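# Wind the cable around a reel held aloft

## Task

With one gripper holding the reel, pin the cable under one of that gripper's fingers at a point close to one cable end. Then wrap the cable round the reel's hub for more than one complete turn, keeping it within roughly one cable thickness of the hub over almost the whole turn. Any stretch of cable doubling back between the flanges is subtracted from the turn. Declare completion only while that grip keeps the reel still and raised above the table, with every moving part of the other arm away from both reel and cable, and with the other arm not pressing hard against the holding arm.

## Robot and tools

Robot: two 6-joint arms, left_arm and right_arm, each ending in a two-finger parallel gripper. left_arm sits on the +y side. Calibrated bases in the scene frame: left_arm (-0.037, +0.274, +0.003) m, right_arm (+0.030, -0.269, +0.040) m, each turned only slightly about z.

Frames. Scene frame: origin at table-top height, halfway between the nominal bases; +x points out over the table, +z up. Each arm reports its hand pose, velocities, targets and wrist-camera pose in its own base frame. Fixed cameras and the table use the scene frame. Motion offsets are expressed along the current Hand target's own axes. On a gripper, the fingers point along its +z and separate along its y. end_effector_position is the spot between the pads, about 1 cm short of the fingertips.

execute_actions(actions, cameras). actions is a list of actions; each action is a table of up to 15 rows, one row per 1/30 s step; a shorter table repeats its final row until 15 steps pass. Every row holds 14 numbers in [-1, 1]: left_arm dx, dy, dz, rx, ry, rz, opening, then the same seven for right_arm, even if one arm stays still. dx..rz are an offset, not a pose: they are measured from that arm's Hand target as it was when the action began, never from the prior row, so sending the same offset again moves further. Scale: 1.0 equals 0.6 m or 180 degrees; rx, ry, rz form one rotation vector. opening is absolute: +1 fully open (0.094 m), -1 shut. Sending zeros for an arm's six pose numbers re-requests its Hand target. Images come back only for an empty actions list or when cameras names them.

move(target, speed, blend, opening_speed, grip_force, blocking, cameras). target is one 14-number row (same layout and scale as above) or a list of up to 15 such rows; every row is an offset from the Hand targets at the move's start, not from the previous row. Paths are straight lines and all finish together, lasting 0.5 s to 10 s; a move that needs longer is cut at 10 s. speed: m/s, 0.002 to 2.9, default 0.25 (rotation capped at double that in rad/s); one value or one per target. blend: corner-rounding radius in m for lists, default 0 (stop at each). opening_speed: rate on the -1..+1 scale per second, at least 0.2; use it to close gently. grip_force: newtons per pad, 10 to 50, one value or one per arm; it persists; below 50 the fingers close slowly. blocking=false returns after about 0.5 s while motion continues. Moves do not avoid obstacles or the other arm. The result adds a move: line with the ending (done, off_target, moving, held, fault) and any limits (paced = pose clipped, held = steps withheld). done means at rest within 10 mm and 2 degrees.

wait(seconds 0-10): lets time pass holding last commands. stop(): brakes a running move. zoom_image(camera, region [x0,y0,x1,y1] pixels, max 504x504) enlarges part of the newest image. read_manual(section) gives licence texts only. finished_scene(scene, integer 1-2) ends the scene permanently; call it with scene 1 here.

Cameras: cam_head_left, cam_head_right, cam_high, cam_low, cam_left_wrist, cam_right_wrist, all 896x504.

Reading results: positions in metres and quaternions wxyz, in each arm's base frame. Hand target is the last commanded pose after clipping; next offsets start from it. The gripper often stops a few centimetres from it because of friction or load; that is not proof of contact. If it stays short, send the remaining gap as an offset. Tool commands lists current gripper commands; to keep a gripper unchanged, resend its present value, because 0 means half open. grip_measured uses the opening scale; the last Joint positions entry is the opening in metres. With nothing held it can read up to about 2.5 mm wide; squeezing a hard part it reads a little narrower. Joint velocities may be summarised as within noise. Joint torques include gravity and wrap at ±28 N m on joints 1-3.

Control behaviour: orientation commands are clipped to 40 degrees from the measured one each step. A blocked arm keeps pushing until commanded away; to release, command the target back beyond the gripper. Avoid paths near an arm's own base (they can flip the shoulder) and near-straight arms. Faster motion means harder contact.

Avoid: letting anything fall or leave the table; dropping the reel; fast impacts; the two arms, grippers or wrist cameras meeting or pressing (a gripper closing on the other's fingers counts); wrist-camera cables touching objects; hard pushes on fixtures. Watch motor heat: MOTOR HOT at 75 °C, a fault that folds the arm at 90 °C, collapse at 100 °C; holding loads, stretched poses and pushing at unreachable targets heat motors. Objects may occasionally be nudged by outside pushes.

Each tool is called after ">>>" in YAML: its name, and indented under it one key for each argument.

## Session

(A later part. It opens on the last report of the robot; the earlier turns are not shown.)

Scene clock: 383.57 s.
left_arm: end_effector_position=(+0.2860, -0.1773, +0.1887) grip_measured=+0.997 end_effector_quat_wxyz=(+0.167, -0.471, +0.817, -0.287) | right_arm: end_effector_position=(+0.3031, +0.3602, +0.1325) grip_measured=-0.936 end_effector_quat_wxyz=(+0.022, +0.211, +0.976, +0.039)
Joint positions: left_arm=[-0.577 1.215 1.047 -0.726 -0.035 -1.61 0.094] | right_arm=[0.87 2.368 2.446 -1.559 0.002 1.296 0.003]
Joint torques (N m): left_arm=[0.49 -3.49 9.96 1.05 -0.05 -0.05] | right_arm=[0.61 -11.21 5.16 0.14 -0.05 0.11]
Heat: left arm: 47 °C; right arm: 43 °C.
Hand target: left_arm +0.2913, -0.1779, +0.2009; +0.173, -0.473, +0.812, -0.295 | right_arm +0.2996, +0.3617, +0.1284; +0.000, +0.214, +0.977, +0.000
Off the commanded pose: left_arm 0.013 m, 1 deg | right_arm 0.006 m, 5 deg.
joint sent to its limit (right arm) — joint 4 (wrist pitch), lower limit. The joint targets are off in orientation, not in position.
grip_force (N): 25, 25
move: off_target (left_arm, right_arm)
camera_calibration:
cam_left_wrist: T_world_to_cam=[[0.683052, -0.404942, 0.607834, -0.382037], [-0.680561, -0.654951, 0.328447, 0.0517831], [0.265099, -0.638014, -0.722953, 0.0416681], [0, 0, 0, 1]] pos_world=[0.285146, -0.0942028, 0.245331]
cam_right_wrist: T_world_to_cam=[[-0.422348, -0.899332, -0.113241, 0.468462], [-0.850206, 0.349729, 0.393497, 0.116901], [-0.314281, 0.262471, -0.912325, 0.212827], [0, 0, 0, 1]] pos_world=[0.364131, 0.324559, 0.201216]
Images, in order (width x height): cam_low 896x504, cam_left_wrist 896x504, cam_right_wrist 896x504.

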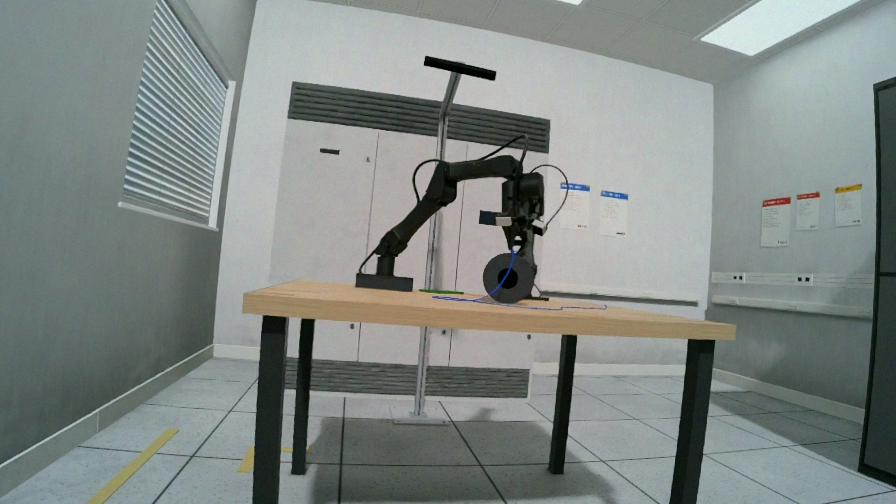

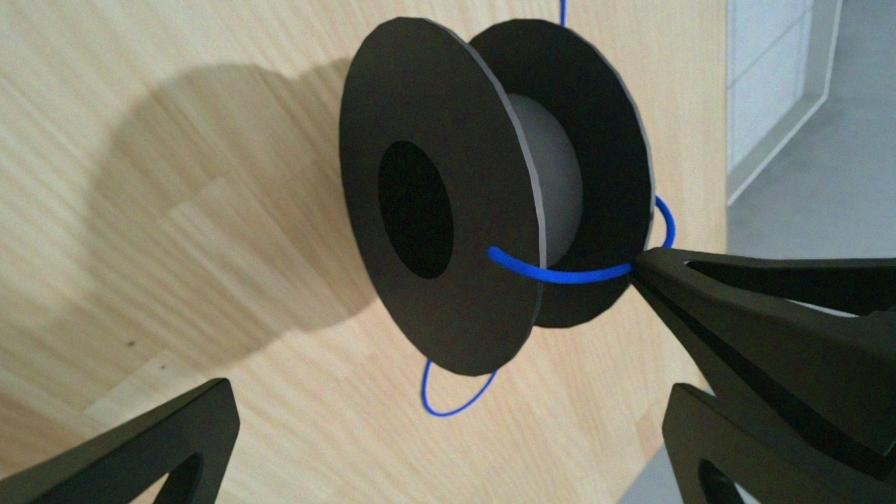

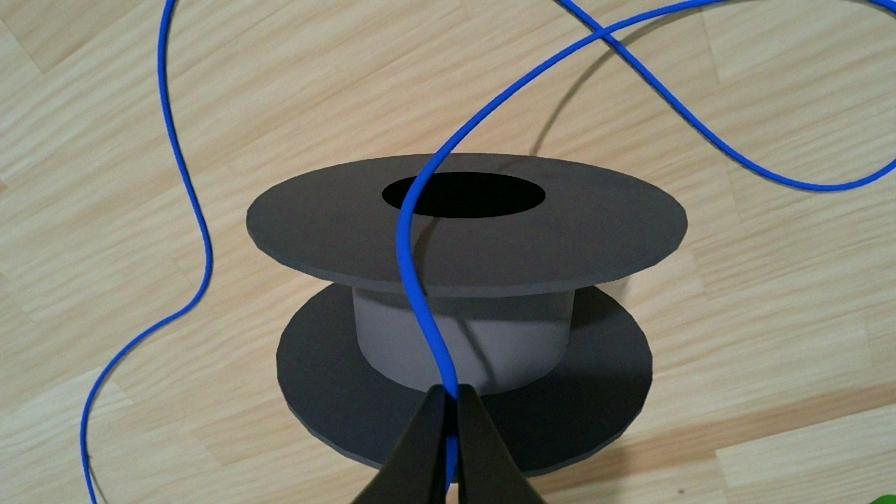

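>>> move:
  target:
    - [-0.002,0.05,0.042,0.111,0,0,1,0,0,0,0,0,0,-1]
    - [-0.002,0.051,0.087,0.156,0,0,1,0,0,0,0,0,0,-1]
  cameras: ["cam_left_wrist","cam_right_wrist","cam_low","cam_head_left"]
  speed: 0.08
  blend: [0.01,0]

Scene clock: 403.20 s.
left_arm: end_effector_position=(+0.2992, -0.1846, +0.1429) grip_measured=+0.997 end_effector_quat_wxyz=(+0.271, -0.420, +0.717, -0.486) | right_arm: end_effector_position=(+0.3031, +0.3602, +0.1325) grip_measured=-0.936 end_effector_quat_wxyz=(+0.022, +0.211, +0.976, +0.039)
Joint positions: left_arm=[-0.577 1.073 0.373 0.308 -0.042 -1.61 0.094] | right_arm=[0.87 2.368 2.446 -1.559 0.002 1.296 0.003]
Joint torques (N m): left_arm=[0.02 -2.26 5.56 1.84 -0.18 0.19] | right_arm=[0.51 -11.12 5.05 0.14 -0.05 0.12]
Heat: left arm: 47 °C; right arm: 44 °C.
Hand target: left_arm +0.3007, -0.1817, +0.1412; +0.282, -0.417, +0.716, -0.483 | right_arm +0.2996, +0.3617, +0.1284; +0.000, +0.214, +0.977, +0.000
Off the commanded pose: left_arm 0.004 m, 1 deg | right_arm 0.006 m, 5 deg.
joint sent to its limit (right arm) — joint 4 (wrist pitch), lower limit. The joint targets are off in orientation, not in position.
grip_force (N): 25, 25
move: off_target (right_arm)
camera_calibration:
cam_left_wrist: T_world_to_cam=[[0.355153, -0.191428, 0.914998, -0.272684], [-0.787835, -0.58815, 0.182748, 0.1363], [0.503173, -0.785771, -0.359697, -0.150012], [0, 0, 0, 1]] pos_world=[0.279708, -0.0899098, 0.170638]
cam_right_wrist: T_world_to_cam=[[-0.422348, -0.899332, -0.113241, 0.468462], [-0.850206, 0.349729, 0.393497, 0.116901], [-0.314281, 0.262471, -0.912325, 0.212827], [0, 0, 0, 1]] pos_world=[0.364131, 0.324559, 0.201216]
Images, in order (width x height): cam_head_left 896x504, cam_low 896x504, cam_left_wrist 896x504, cam_right_wrist 896x504.

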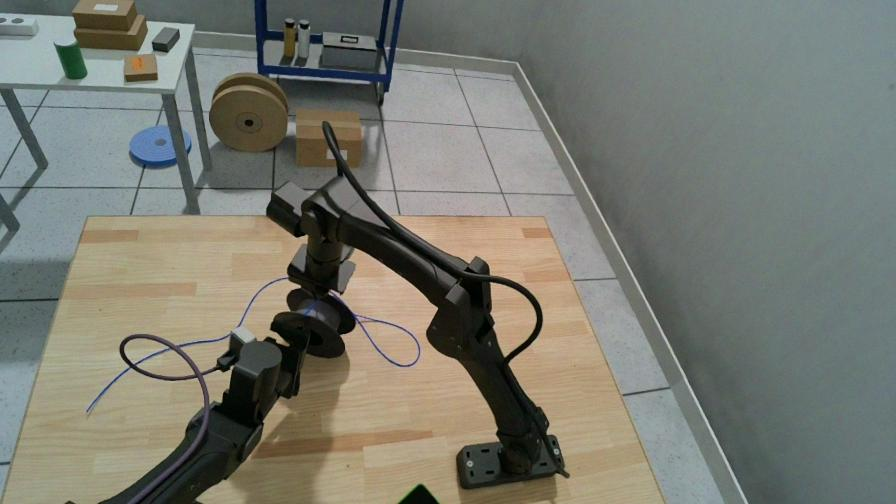

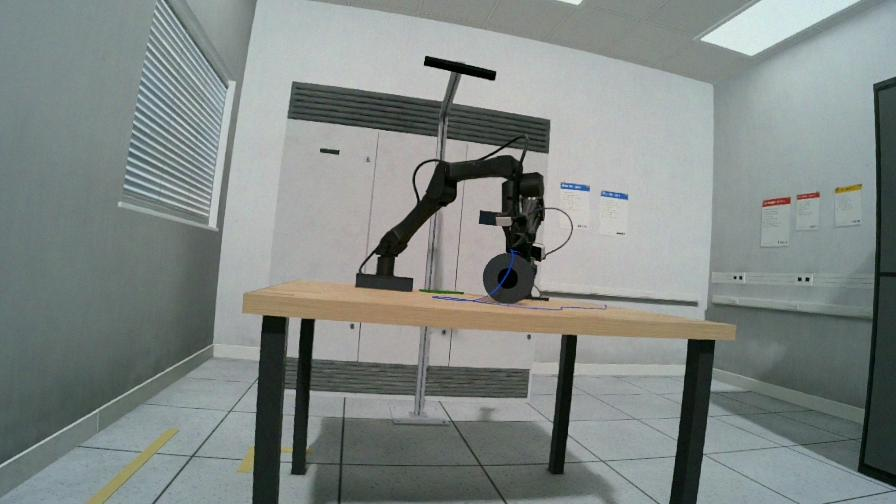

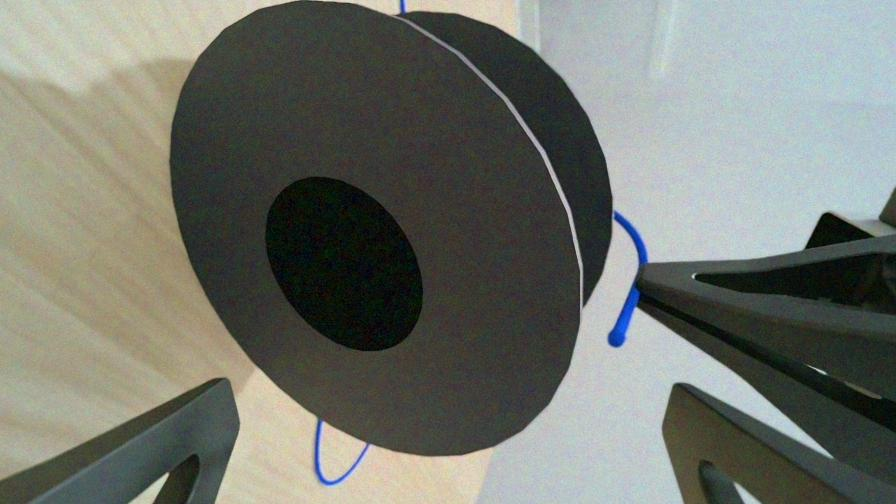

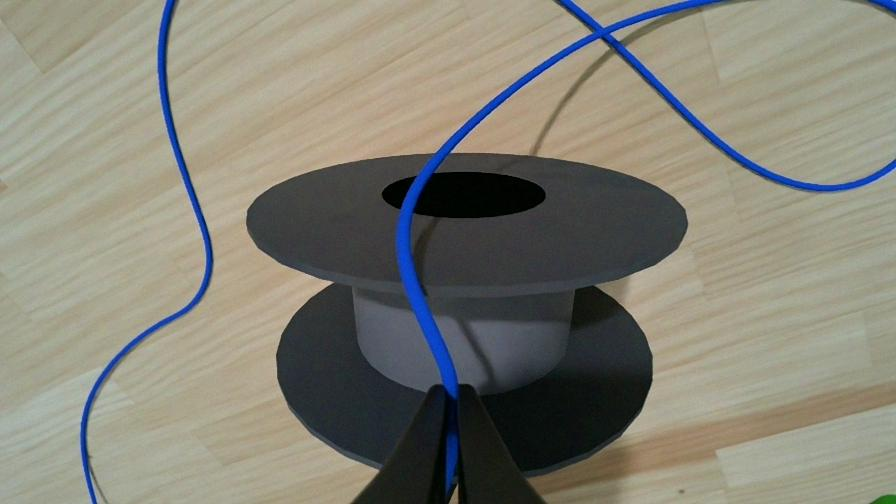

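>>> move:
  target: [0,0,0,0,0,0,1,0,0,0.018,0,0,-0.075,-1]
  cameras: ["cam_left_wrist","cam_right_wrist","cam_low"]
  speed: 0.05

Scene clock: 419.50 s.
left_arm: end_effector_position=(+0.2993, -0.1846, +0.1430) grip_measured=+0.997 end_effector_quat_wxyz=(+0.271, -0.420, +0.717, -0.486) | right_arm: end_effector_position=(+0.3028, +0.3605, +0.1325) grip_measured=-0.936 end_effector_quat_wxyz=(+0.025, +0.106, +0.993, +0.038)
Joint positions: left_arm=[-0.577 1.073 0.373 0.309 -0.042 -1.61 0.094] | right_arm=[0.87 2.368 2.446 -1.559 -0.001 1.081 0.003]
Joint torques (N m): left_arm=[0.02 -2.25 5.55 1.84 -0.18 0.19] | right_arm=[0.53 -9.42 4.97 0.16 -0.03 -0.06]
Heat: left arm: 50 °C; right arm: 44 °C.
Hand target: left_arm +0.3007, -0.1817, +0.1412; +0.282, -0.417, +0.716, -0.483 | right_arm +0.2997, +0.3617, +0.1176; +0.000, +0.097, +0.995, +0.000
Off the commanded pose: left_arm 0.004 m, 1 deg | right_arm 0.015 m, 5 deg.
joint sent to its limit (right arm) — joint 4 (wrist pitch), lower limit. The joint targets are off in orientation, not in position.
grip_force (N): 25, 25
move: off_target (right_arm)
camera_calibration:
cam_left_wrist: T_world_to_cam=[[0.354888, -0.191243, 0.91514, -0.272652], [-0.787896, -0.588099, 0.182645, 0.136418], [0.503263, -0.785853, -0.359389, -0.150147], [0, 0, 0, 1]] pos_world=[0.279808, -0.0899091, 0.170637]
cam_right_wrist: T_world_to_cam=[[-0.220139, -0.969567, -0.10714, 0.431866], [-0.91054, 0.164841, 0.379137, 0.203351], [-0.349938, 0.181018, -0.919117, 0.25368], [0, 0, 0, 1]] pos_world=[0.369002, 0.339282, 0.202334]
Images, in order (width x height): cam_low 896x504, cam_left_wrist 896x504, cam_right_wrist 896x504.

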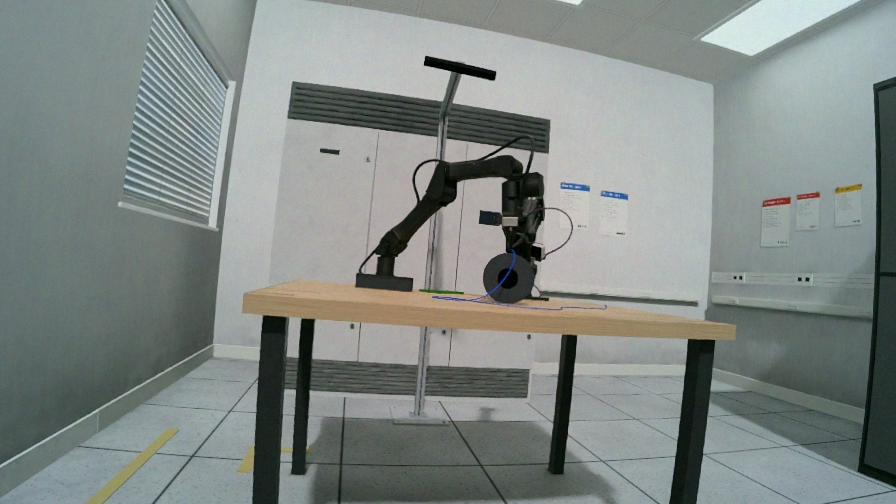

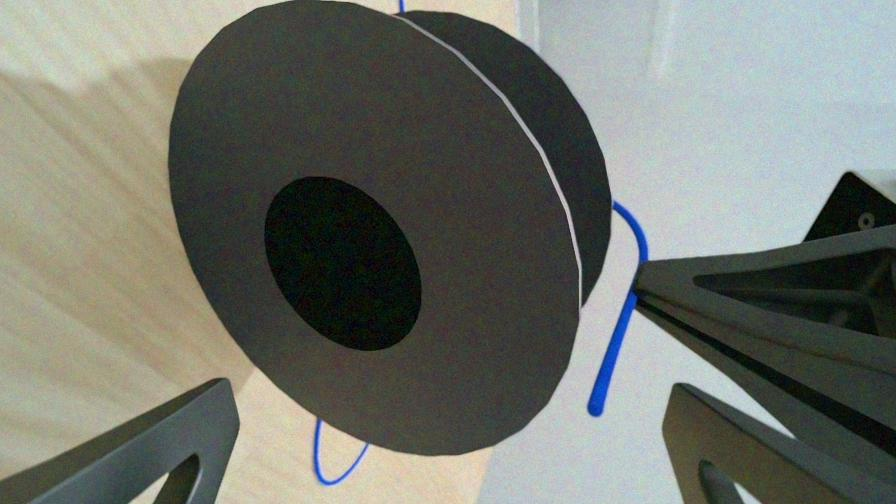

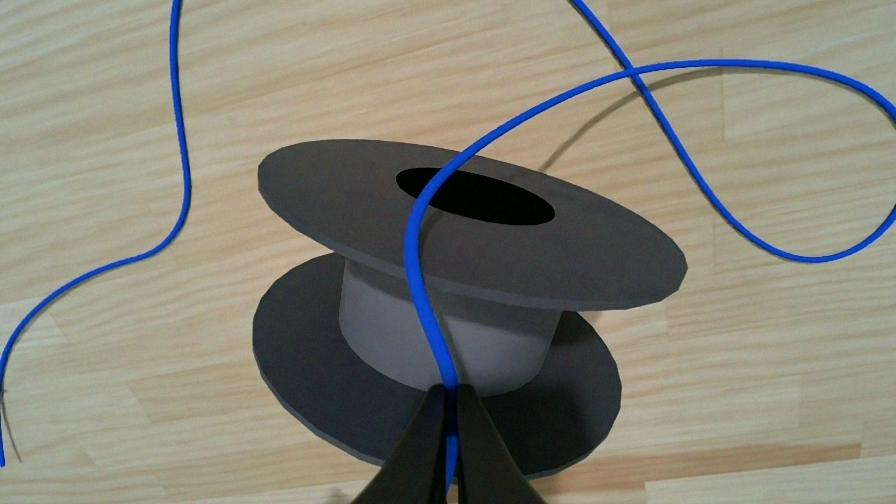

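>>> move:
  target: [0,0,0,0,0,0,1,0,0,0.02,0,0,0,-1]
  cameras: ["cam_left_wrist","cam_right_wrist"]
  speed: 0.05

Scene clock: 426.37 s.
left_arm: end_effector_position=(+0.2993, -0.1846, +0.1430) grip_measured=+0.997 end_effector_quat_wxyz=(+0.271, -0.420, +0.717, -0.486) | right_arm: end_effector_position=(+0.3030, +0.3606, +0.1185) grip_measured=-0.936 end_effector_quat_wxyz=(+0.016, +0.105, +0.994, +0.025)
Joint positions: left_arm=[-0.577 1.073 0.373 0.309 -0.042 -1.61 0.094] | right_arm=[0.87 2.399 2.446 -1.559 -0.001 1.081 0.003]
Joint torques (N m): left_arm=[0.02 -2.25 5.55 1.83 -0.18 0.19] | right_arm=[0.75 -9.91 5.04 0.07 -0.01 -0.09]
Heat: left arm: 50 °C; right arm: 44 °C.
Hand target: left_arm +0.3007, -0.1817, +0.1412; +0.282, -0.417, +0.716, -0.483 | right_arm +0.2997, +0.3617, +0.1055; +0.000, +0.097, +0.995, +0.000
Off the commanded pose: left_arm 0.004 m, 1 deg | right_arm 0.013 m, 3 deg.
joint sent to its limit (right arm) — joint 4 (wrist pitch), lower limit. The joint targets still meet the commanded pose.
grip_force (N): 25, 25
move: off_target (right_arm)
camera_calibration:
cam_left_wrist: T_world_to_cam=[[0.354888, -0.191243, 0.91514, -0.272652], [-0.787896, -0.588099, 0.182645, 0.136418], [0.503263, -0.785853, -0.359389, -0.150147], [0, 0, 0, 1]] pos_world=[0.279808, -0.0899091, 0.170637]
cam_right_wrist: T_world_to_cam=[[-0.221206, -0.971959, -0.0797679, 0.428428], [-0.902988, 0.17324, 0.393193, 0.2018], [-0.368349, 0.159006, -0.915989, 0.254037], [0, 0, 0, 1]] pos_world=[0.370568, 0.341061, 0.187524]
Images, in order (width x height): cam_left_wrist 896x504, cam_right_wrist 896x504.

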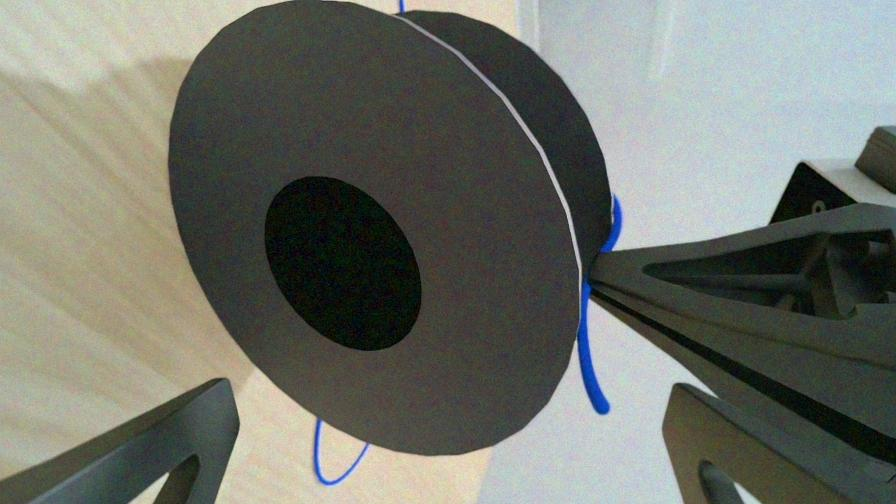

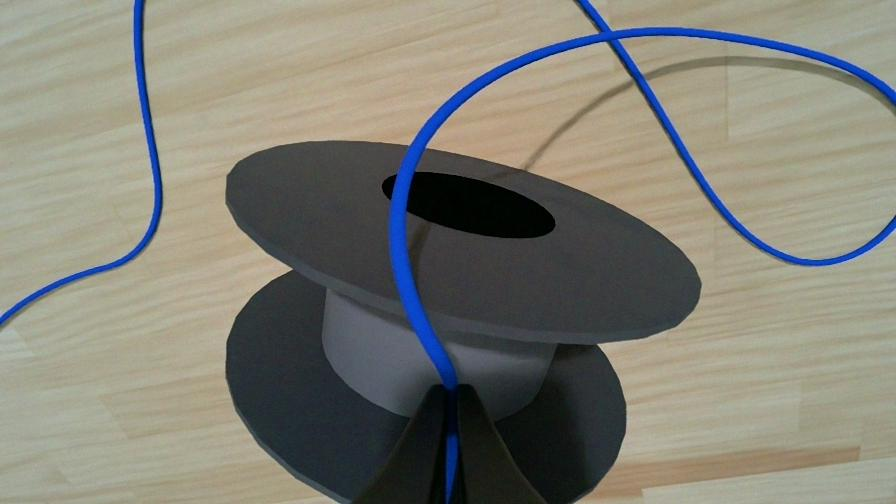

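>>> move:
  target: [0.0025,-0.0135,0.0255,0.1,0,0,1,0,0,0,0,0,0,-1]
  cameras: ["cam_left_wrist","cam_right_wrist","cam_high"]
  speed: 0.05

Scene clock: 440.13 s.
left_arm: end_effector_position=(+0.3165, -0.1930, +0.1442) grip_measured=+0.997 end_effector_quat_wxyz=(+0.335, -0.373, +0.631, -0.592) | right_arm: end_effector_position=(+0.3030, +0.3606, +0.1185) grip_measured=-0.936 end_effector_quat_wxyz=(+0.016, +0.105, +0.994, +0.025)
Joint positions: left_arm=[-0.577 1.474 0.187 1.212 -0.055 -1.595 0.094] | right_arm=[0.87 2.399 2.446 -1.559 -0.001 1.081 0.003]
Joint torques (N m): left_arm=[-0.53 -3.43 3.49 1.9 -0.14 0.23] | right_arm=[0.59 -9.85 5.04 0.08 -0.04 -0.09]
Heat: left arm: 51 °C; right arm: 42 °C.
Hand target: left_arm +0.3149, -0.1915, +0.1431; +0.344, -0.368, +0.632, -0.589 | right_arm +0.2997, +0.3617, +0.1055; +0.000, +0.097, +0.995, +0.000
Off the commanded pose: left_arm 0.003 m, 1 deg | right_arm 0.013 m, 3 deg.
joint sent to its limit (right arm) — joint 4 (wrist pitch), lower limit. The joint targets still meet the commanded pose.
grip_force (N): 25, 25
move: off_target (right_arm)
camera_calibration:
cam_left_wrist: T_world_to_cam=[[0.0915597, -0.0376545, 0.995087, -0.180116], [-0.81518, -0.576761, 0.0531813, 0.17424], [0.571925, -0.816045, -0.0835032, -0.232272], [0, 0, 0, 1]] pos_world=[0.291371, -0.0958321, 0.150569]
cam_right_wrist: T_world_to_cam=[[-0.221206, -0.971959, -0.0797679, 0.428428], [-0.902988, 0.17324, 0.393193, 0.2018], [-0.368349, 0.159006, -0.915989, 0.254037], [0, 0, 0, 1]] pos_world=[0.370568, 0.341061, 0.187524]
Images, in order (width x height): cam_high 896x504, cam_left_wrist 896x504, cam_right_wrist 896x504.

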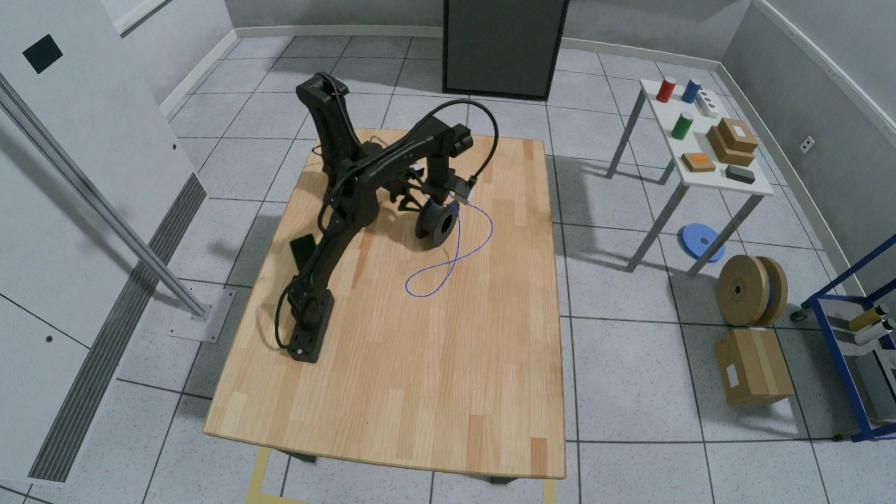

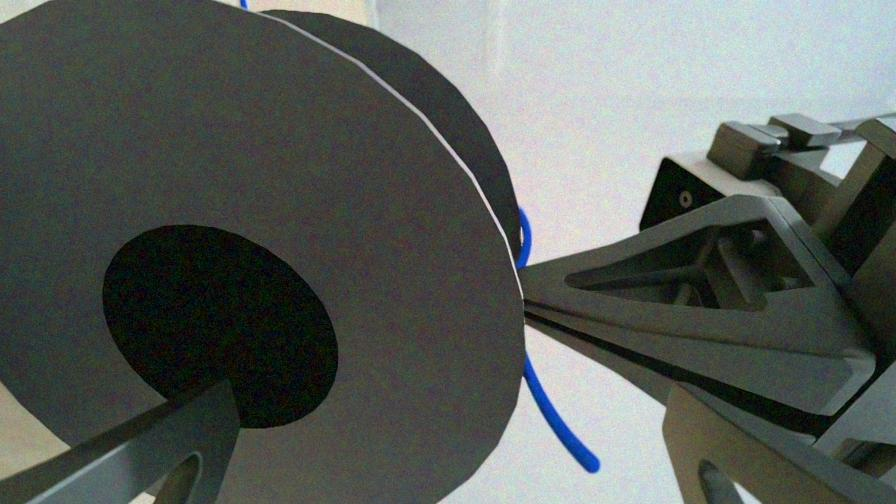

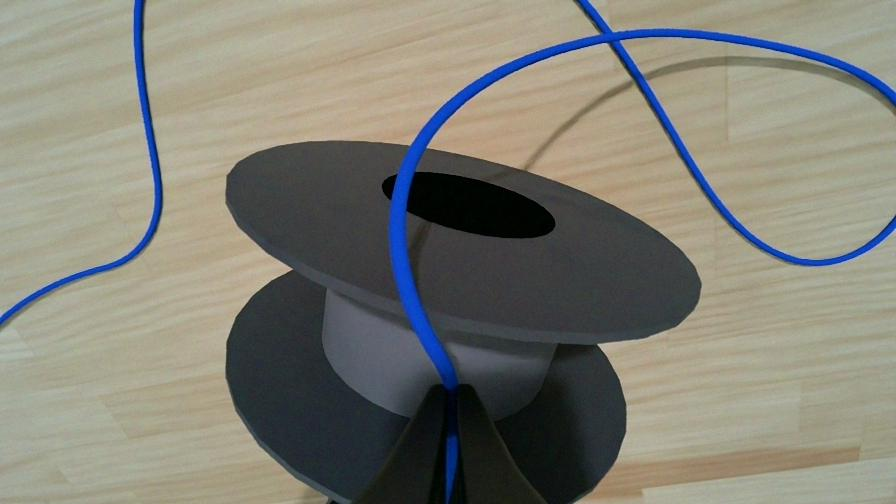

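>>> move:
  target:
    - [0,0,0,0,0,0,1,-0.022,-0.005,0,0,0,0,-1]
    - [0,0.008,0.05,0.02,0,0,1,-0.022,-0.005,0,0,0,0,-1]
  cameras: ["cam_left_wrist","cam_right_wrist","cam_high"]
  speed: 0.05

Scene clock: 453.67 s.
left_arm: end_effector_position=(+0.3333, -0.2039, +0.1204) grip_measured=+0.997 end_effector_quat_wxyz=(+0.337, -0.371, +0.630, -0.594) | right_arm: end_effector_position=(+0.3075, +0.3567, +0.1134) grip_measured=-0.936 end_effector_quat_wxyz=(+0.013, +0.098, +0.995, +0.020)
Joint positions: left_arm=[-0.577 1.747 0.236 1.443 -0.055 -1.59 0.094] | right_arm=[0.856 2.41 2.446 -1.559 -0.002 1.053 0.003]
Joint torques (N m): left_arm=[0.24 -4.68 5.41 2.11 -0.07 0.23] | right_arm=[-0.61 -9.88 6.76 0.05 -0.04 -0.09]
Heat: left arm: 52 °C; right arm: 41 °C.
Hand target: left_arm +0.3407, -0.2060, +0.1360; +0.356, -0.357, +0.613, -0.608 | right_arm +0.3121, +0.3562, +0.1055; +0.000, +0.097, +0.995, +0.000
Off the commanded pose: left_arm 0.018 m, 4 deg | right_arm 0.009 m, 3 deg.
joint sent to its limit (right arm) — joint 4 (wrist pitch), lower limit. The joint targets still meet the commanded pose.
grip_force (N): 25, 25
move: off_target (left_arm, right_arm)
camera_calibration:
cam_left_wrist: T_world_to_cam=[[0.0840657, -0.0377789, 0.995744, -0.155843], [-0.81574, -0.576507, 0.0469959, 0.183903], [0.572278, -0.816218, -0.0792822, -0.253443], [0, 0, 0, 1]] pos_world=[0.308158, -0.106731, 0.126444]
cam_right_wrist: T_world_to_cam=[[-0.207647, -0.975715, -0.0697374, 0.421226], [-0.902477, 0.163581, 0.398468, 0.211304], [-0.377383, 0.145677, -0.914527, 0.258978], [0, 0, 0, 1]] pos_world=[0.375898, 0.338704, 0.182019]
Images, in order (width x height): cam_high 896x504, cam_left_wrist 896x504, cam_right_wrist 896x504.

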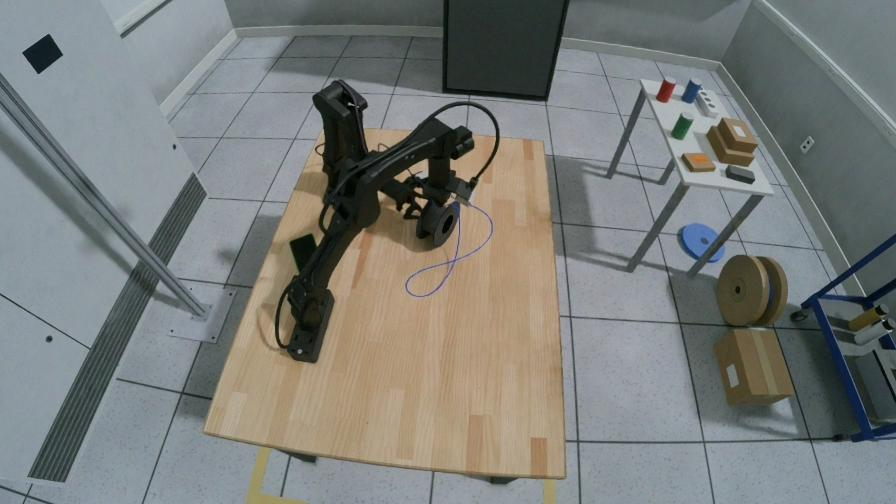

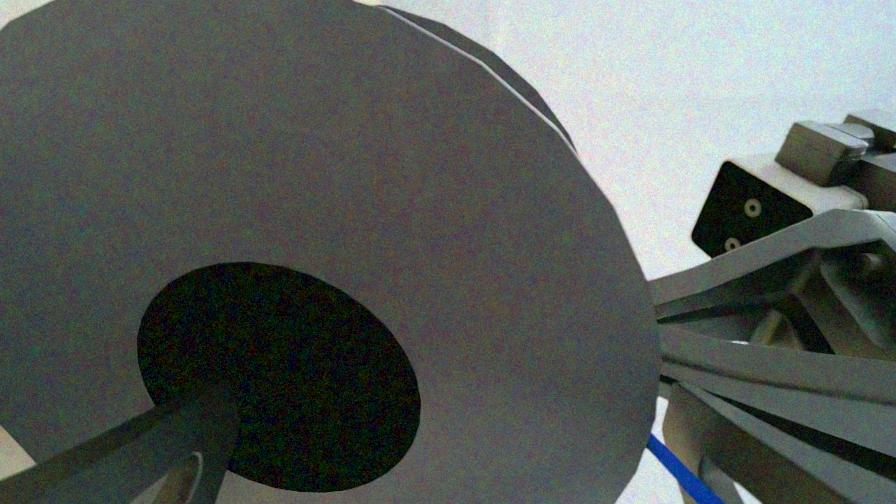

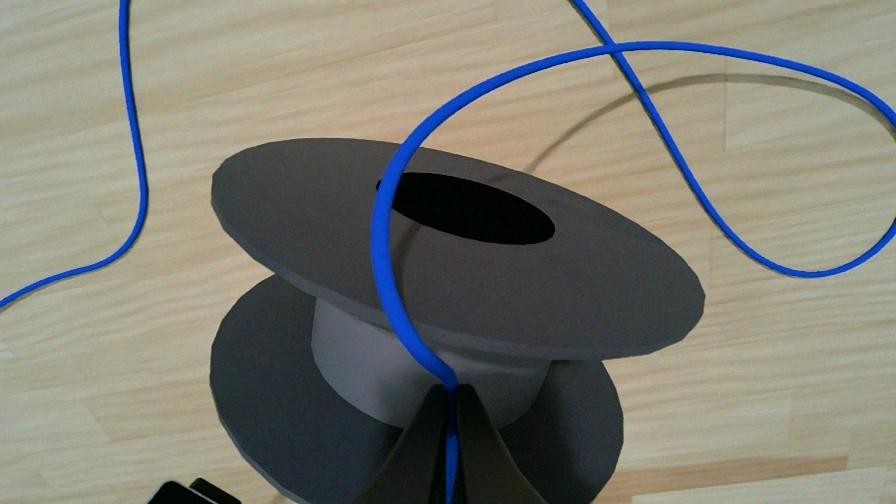

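>>> move:
  target: [0,-0.017,0.018,0,0,0,1,0,0,0,0,0,0,-1]
  cameras: ["cam_left_wrist","cam_right_wrist"]
  speed: 0.05

Scene clock: 460.40 s.
left_arm: end_effector_position=(+0.3432, -0.2104, +0.1279) grip_measured=+0.997 end_effector_quat_wxyz=(+0.340, -0.368, +0.625, -0.598) | right_arm: end_effector_position=(+0.3081, +0.3562, +0.1134) grip_measured=-0.936 end_effector_quat_wxyz=(+0.013, +0.099, +0.995, +0.020)
Joint positions: left_arm=[-0.577 1.747 0.284 1.409 -0.055 -1.59 0.094] | right_arm=[0.855 2.41 2.446 -1.559 -0.002 1.053 0.003]
Joint torques (N m): left_arm=[0.51 -8.54 5.85 1.58 -0.04 0.23] | right_arm=[-0.47 -9.85 6.75 0.1 0 -0.08]
Heat: left arm: 52 °C; right arm: 41 °C.
Hand target: left_arm +0.3502, -0.2114, +0.1462; +0.356, -0.357, +0.613, -0.608 | right_arm +0.3121, +0.3562, +0.1055; +0.000, +0.097, +0.995, +0.000
Off the commanded pose: left_arm 0.020 m, 3 deg | right_arm 0.009 m, 3 deg.
joint sent to its limit (right arm) — joint 4 (wrist pitch), lower limit. The joint targets still meet the commanded pose.
grip_force (N): 25, 25
move: off_target (left_arm, right_arm)
camera_calibration:
cam_left_wrist: T_world_to_cam=[[0.0716211, -0.0306262, 0.996962, -0.158814], [-0.8163, -0.576176, 0.0409426, 0.188992], [0.573171, -0.816752, -0.0662665, -0.265866], [0, 0, 0, 1]] pos_world=[0.318035, -0.113118, 0.132976]
cam_right_wrist: T_world_to_cam=[[-0.209148, -0.975405, -0.0695893, 0.421205], [-0.902352, 0.16508, 0.398132, 0.21141], [-0.376852, 0.146063, -0.914685, 0.259081], [0, 0, 0, 1]] pos_world=[0.376496, 0.338103, 0.18212]
Images, in order (width x height): cam_left_wrist 896x504, cam_right_wrist 896x504.

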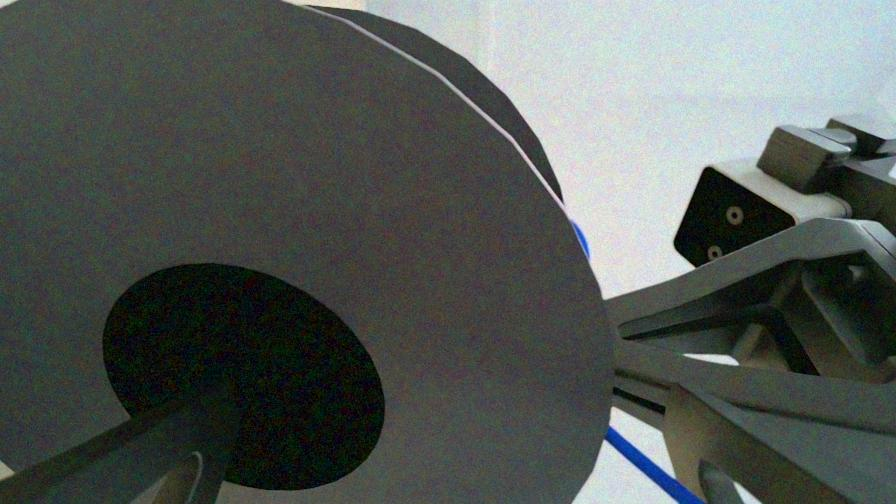

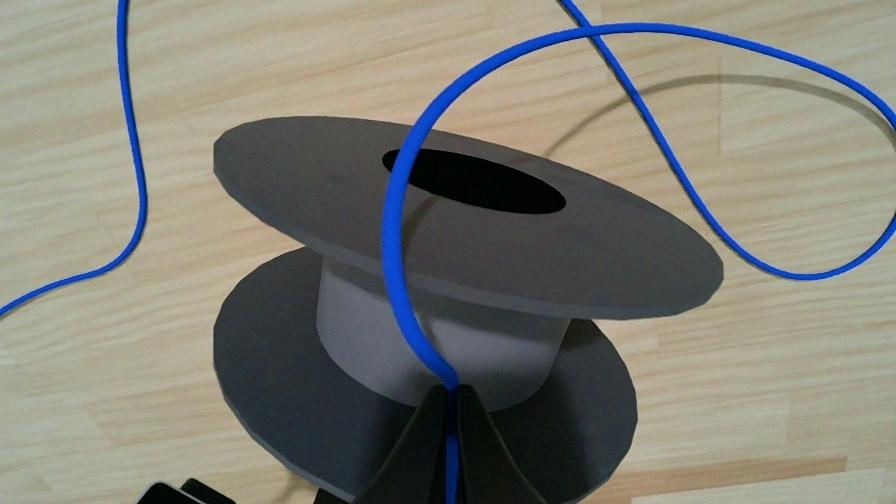

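>>> zoom_image:
  camera: "cam_left_wrist"
  region: [60, 220, 420, 504]

>>> zoom_image:
  camera: "cam_right_wrist"
  region: [200, 90, 740, 504]

Scaled by 1.400 from the camera's 896x504 image, which has a finer 1280x720 frame.

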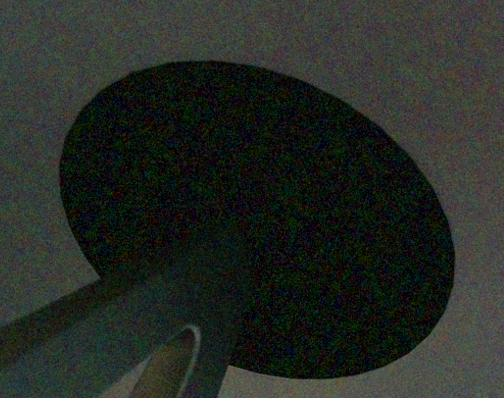

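Region (200, 90, 740, 504) is 540x414 pixels. A region can be at most 504 by 504 pixels.

>>> move:
  target:
    - [0,0,-0.094,0,0,0,1,0,0,0,0,0,0,-1]
    - [0,-0.167,-0.116,-0.22,0,0,1,0,0,-0.18,0,0,0,-1]
  cameras: ["all"]
  speed: [0.06,0.12]
  blend: [0.01,0]

Scene clock: 551.73 s.
left_arm: end_effector_position=(+0.2866, -0.1769, +0.2334) grip_measured=+0.997 end_effector_quat_wxyz=(+0.208, -0.456, +0.788, -0.356) | right_arm: end_effector_position=(+0.3100, +0.3581, +0.1773) grip_measured=-0.936 end_effector_quat_wxyz=(+0.058, +0.098, +0.990, +0.084)
Joint positions: left_arm=[-0.582 1.101 1.039 -0.66 -0.049 -1.609 0.094] | right_arm=[0.854 2.29 2.482 -1.559 -0.002 1.053 0.003]
Joint torques (N m): left_arm=[0.2 -2.73 10.06 1.25 -0.05 -0.04] | right_arm=[-0.58 -16.25 7.69 0.38 -0.03 -0.09]
Heat: left arm: 51 °C; right arm: 41 °C.
Hand target: left_arm +0.2900, -0.1776, +0.2468; +0.214, -0.456, +0.783, -0.365 | right_arm +0.3121, +0.3561, +0.2135; +0.000, +0.097, +0.995, +0.000
Off the commanded pose: left_arm 0.014 m, 1 deg | right_arm 0.036 m, 12 deg.
joint sent to its limit (right arm) — joint 4 (wrist pitch), lower limit. The joint targets are off in orientation, not in position.
grip_force (N): 25, 25
move: off_target (left_arm, right_arm)
camera_calibration:
cam_left_wrist: T_world_to_cam=[[0.582979, -0.344686, 0.735749, -0.400035], [-0.723863, -0.631604, 0.277666, 0.0662098], [0.368995, -0.694455, -0.617718, 0.00972089], [0, 0, 0, 1]] pos_world=[0.277552, -0.0893174, 0.281946]
cam_right_wrist: T_world_to_cam=[[-0.19543, -0.959189, -0.20436, 0.441788], [-0.939189, 0.123051, 0.320596, 0.227509], [-0.282365, 0.254587, -0.924908, 0.251594], [0, 0, 0, 1]] pos_world=[0.371054, 0.33171, 0.250046]

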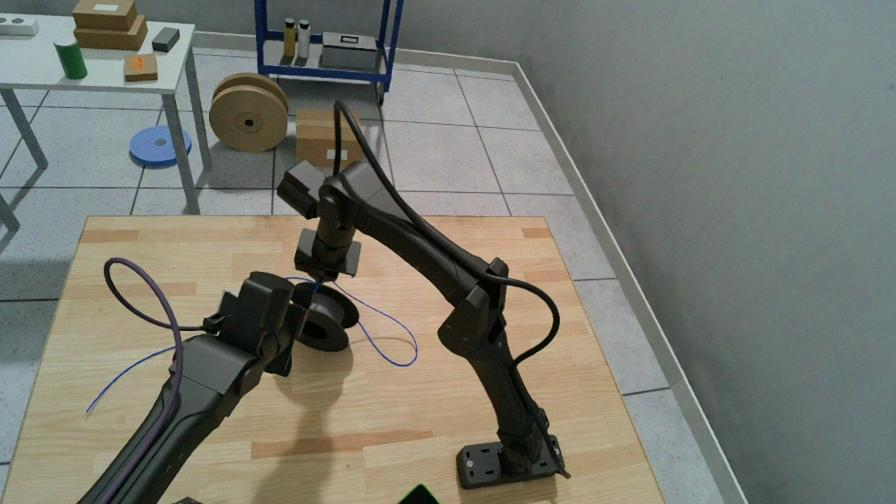

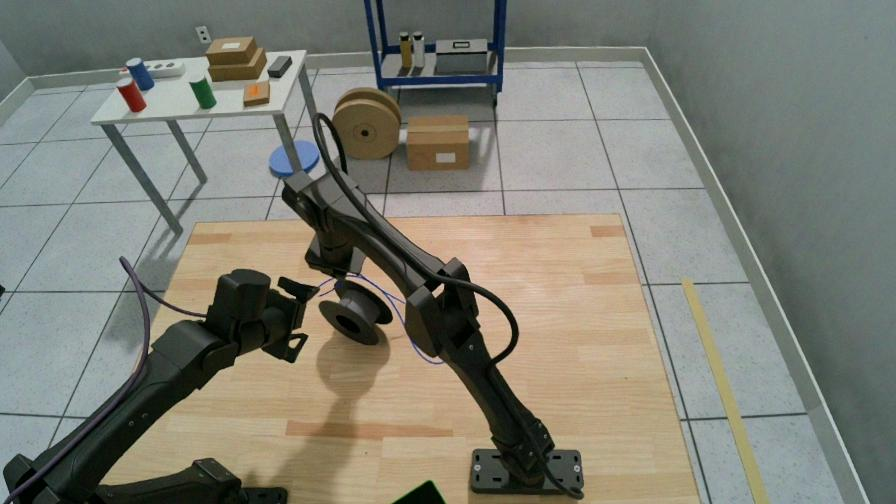

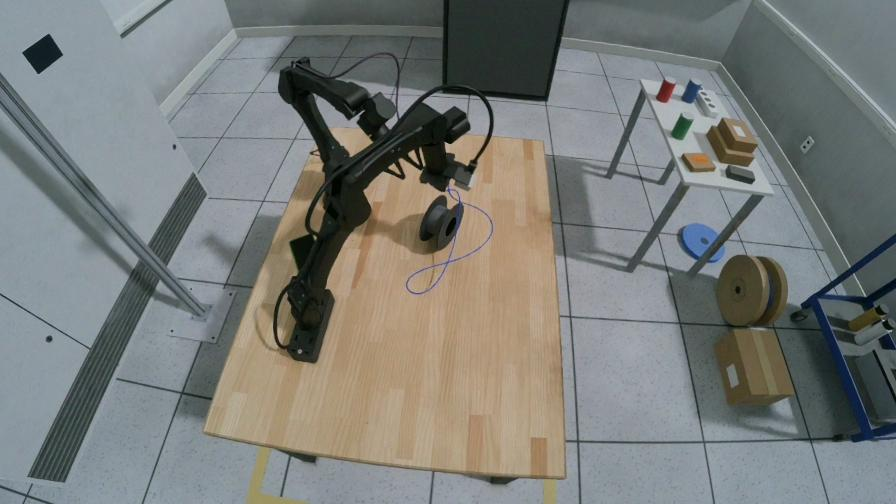

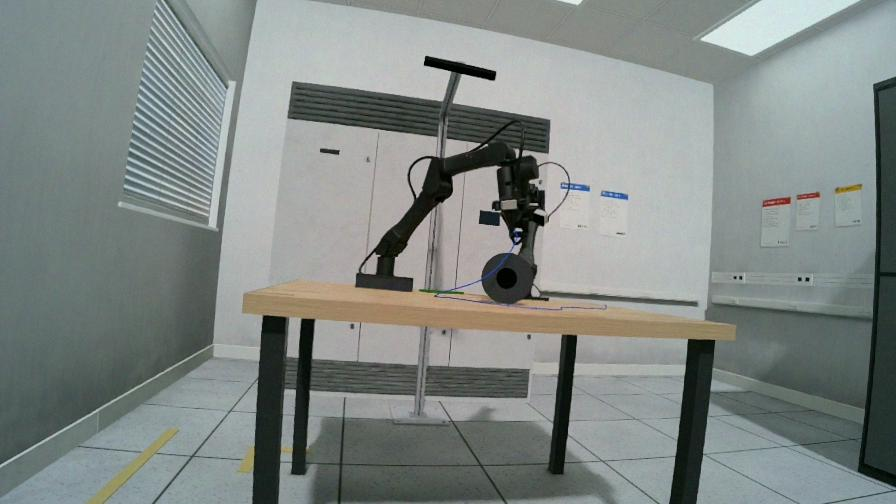

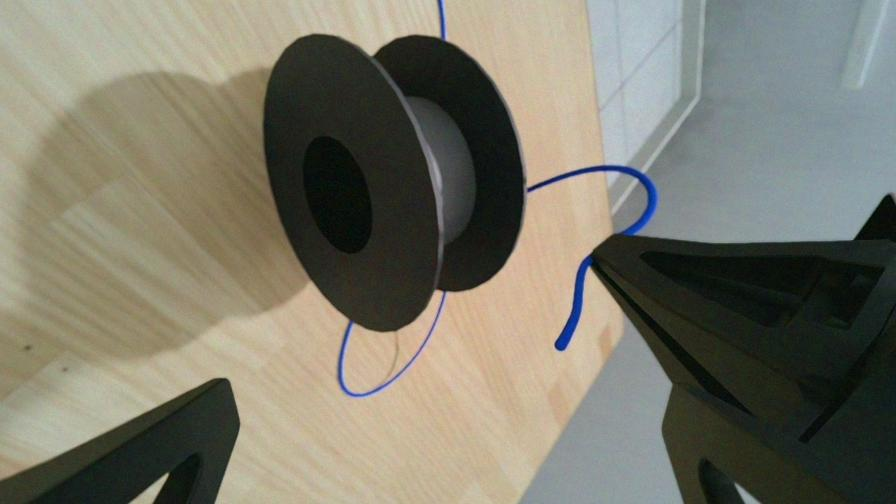

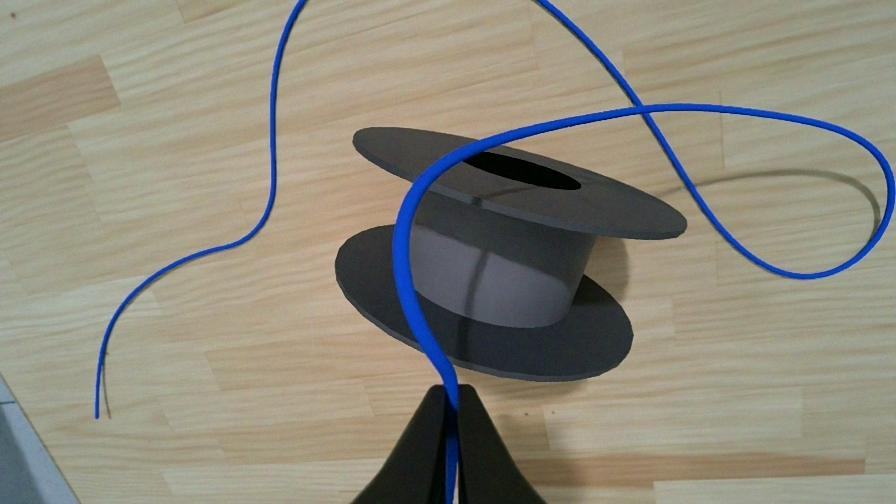

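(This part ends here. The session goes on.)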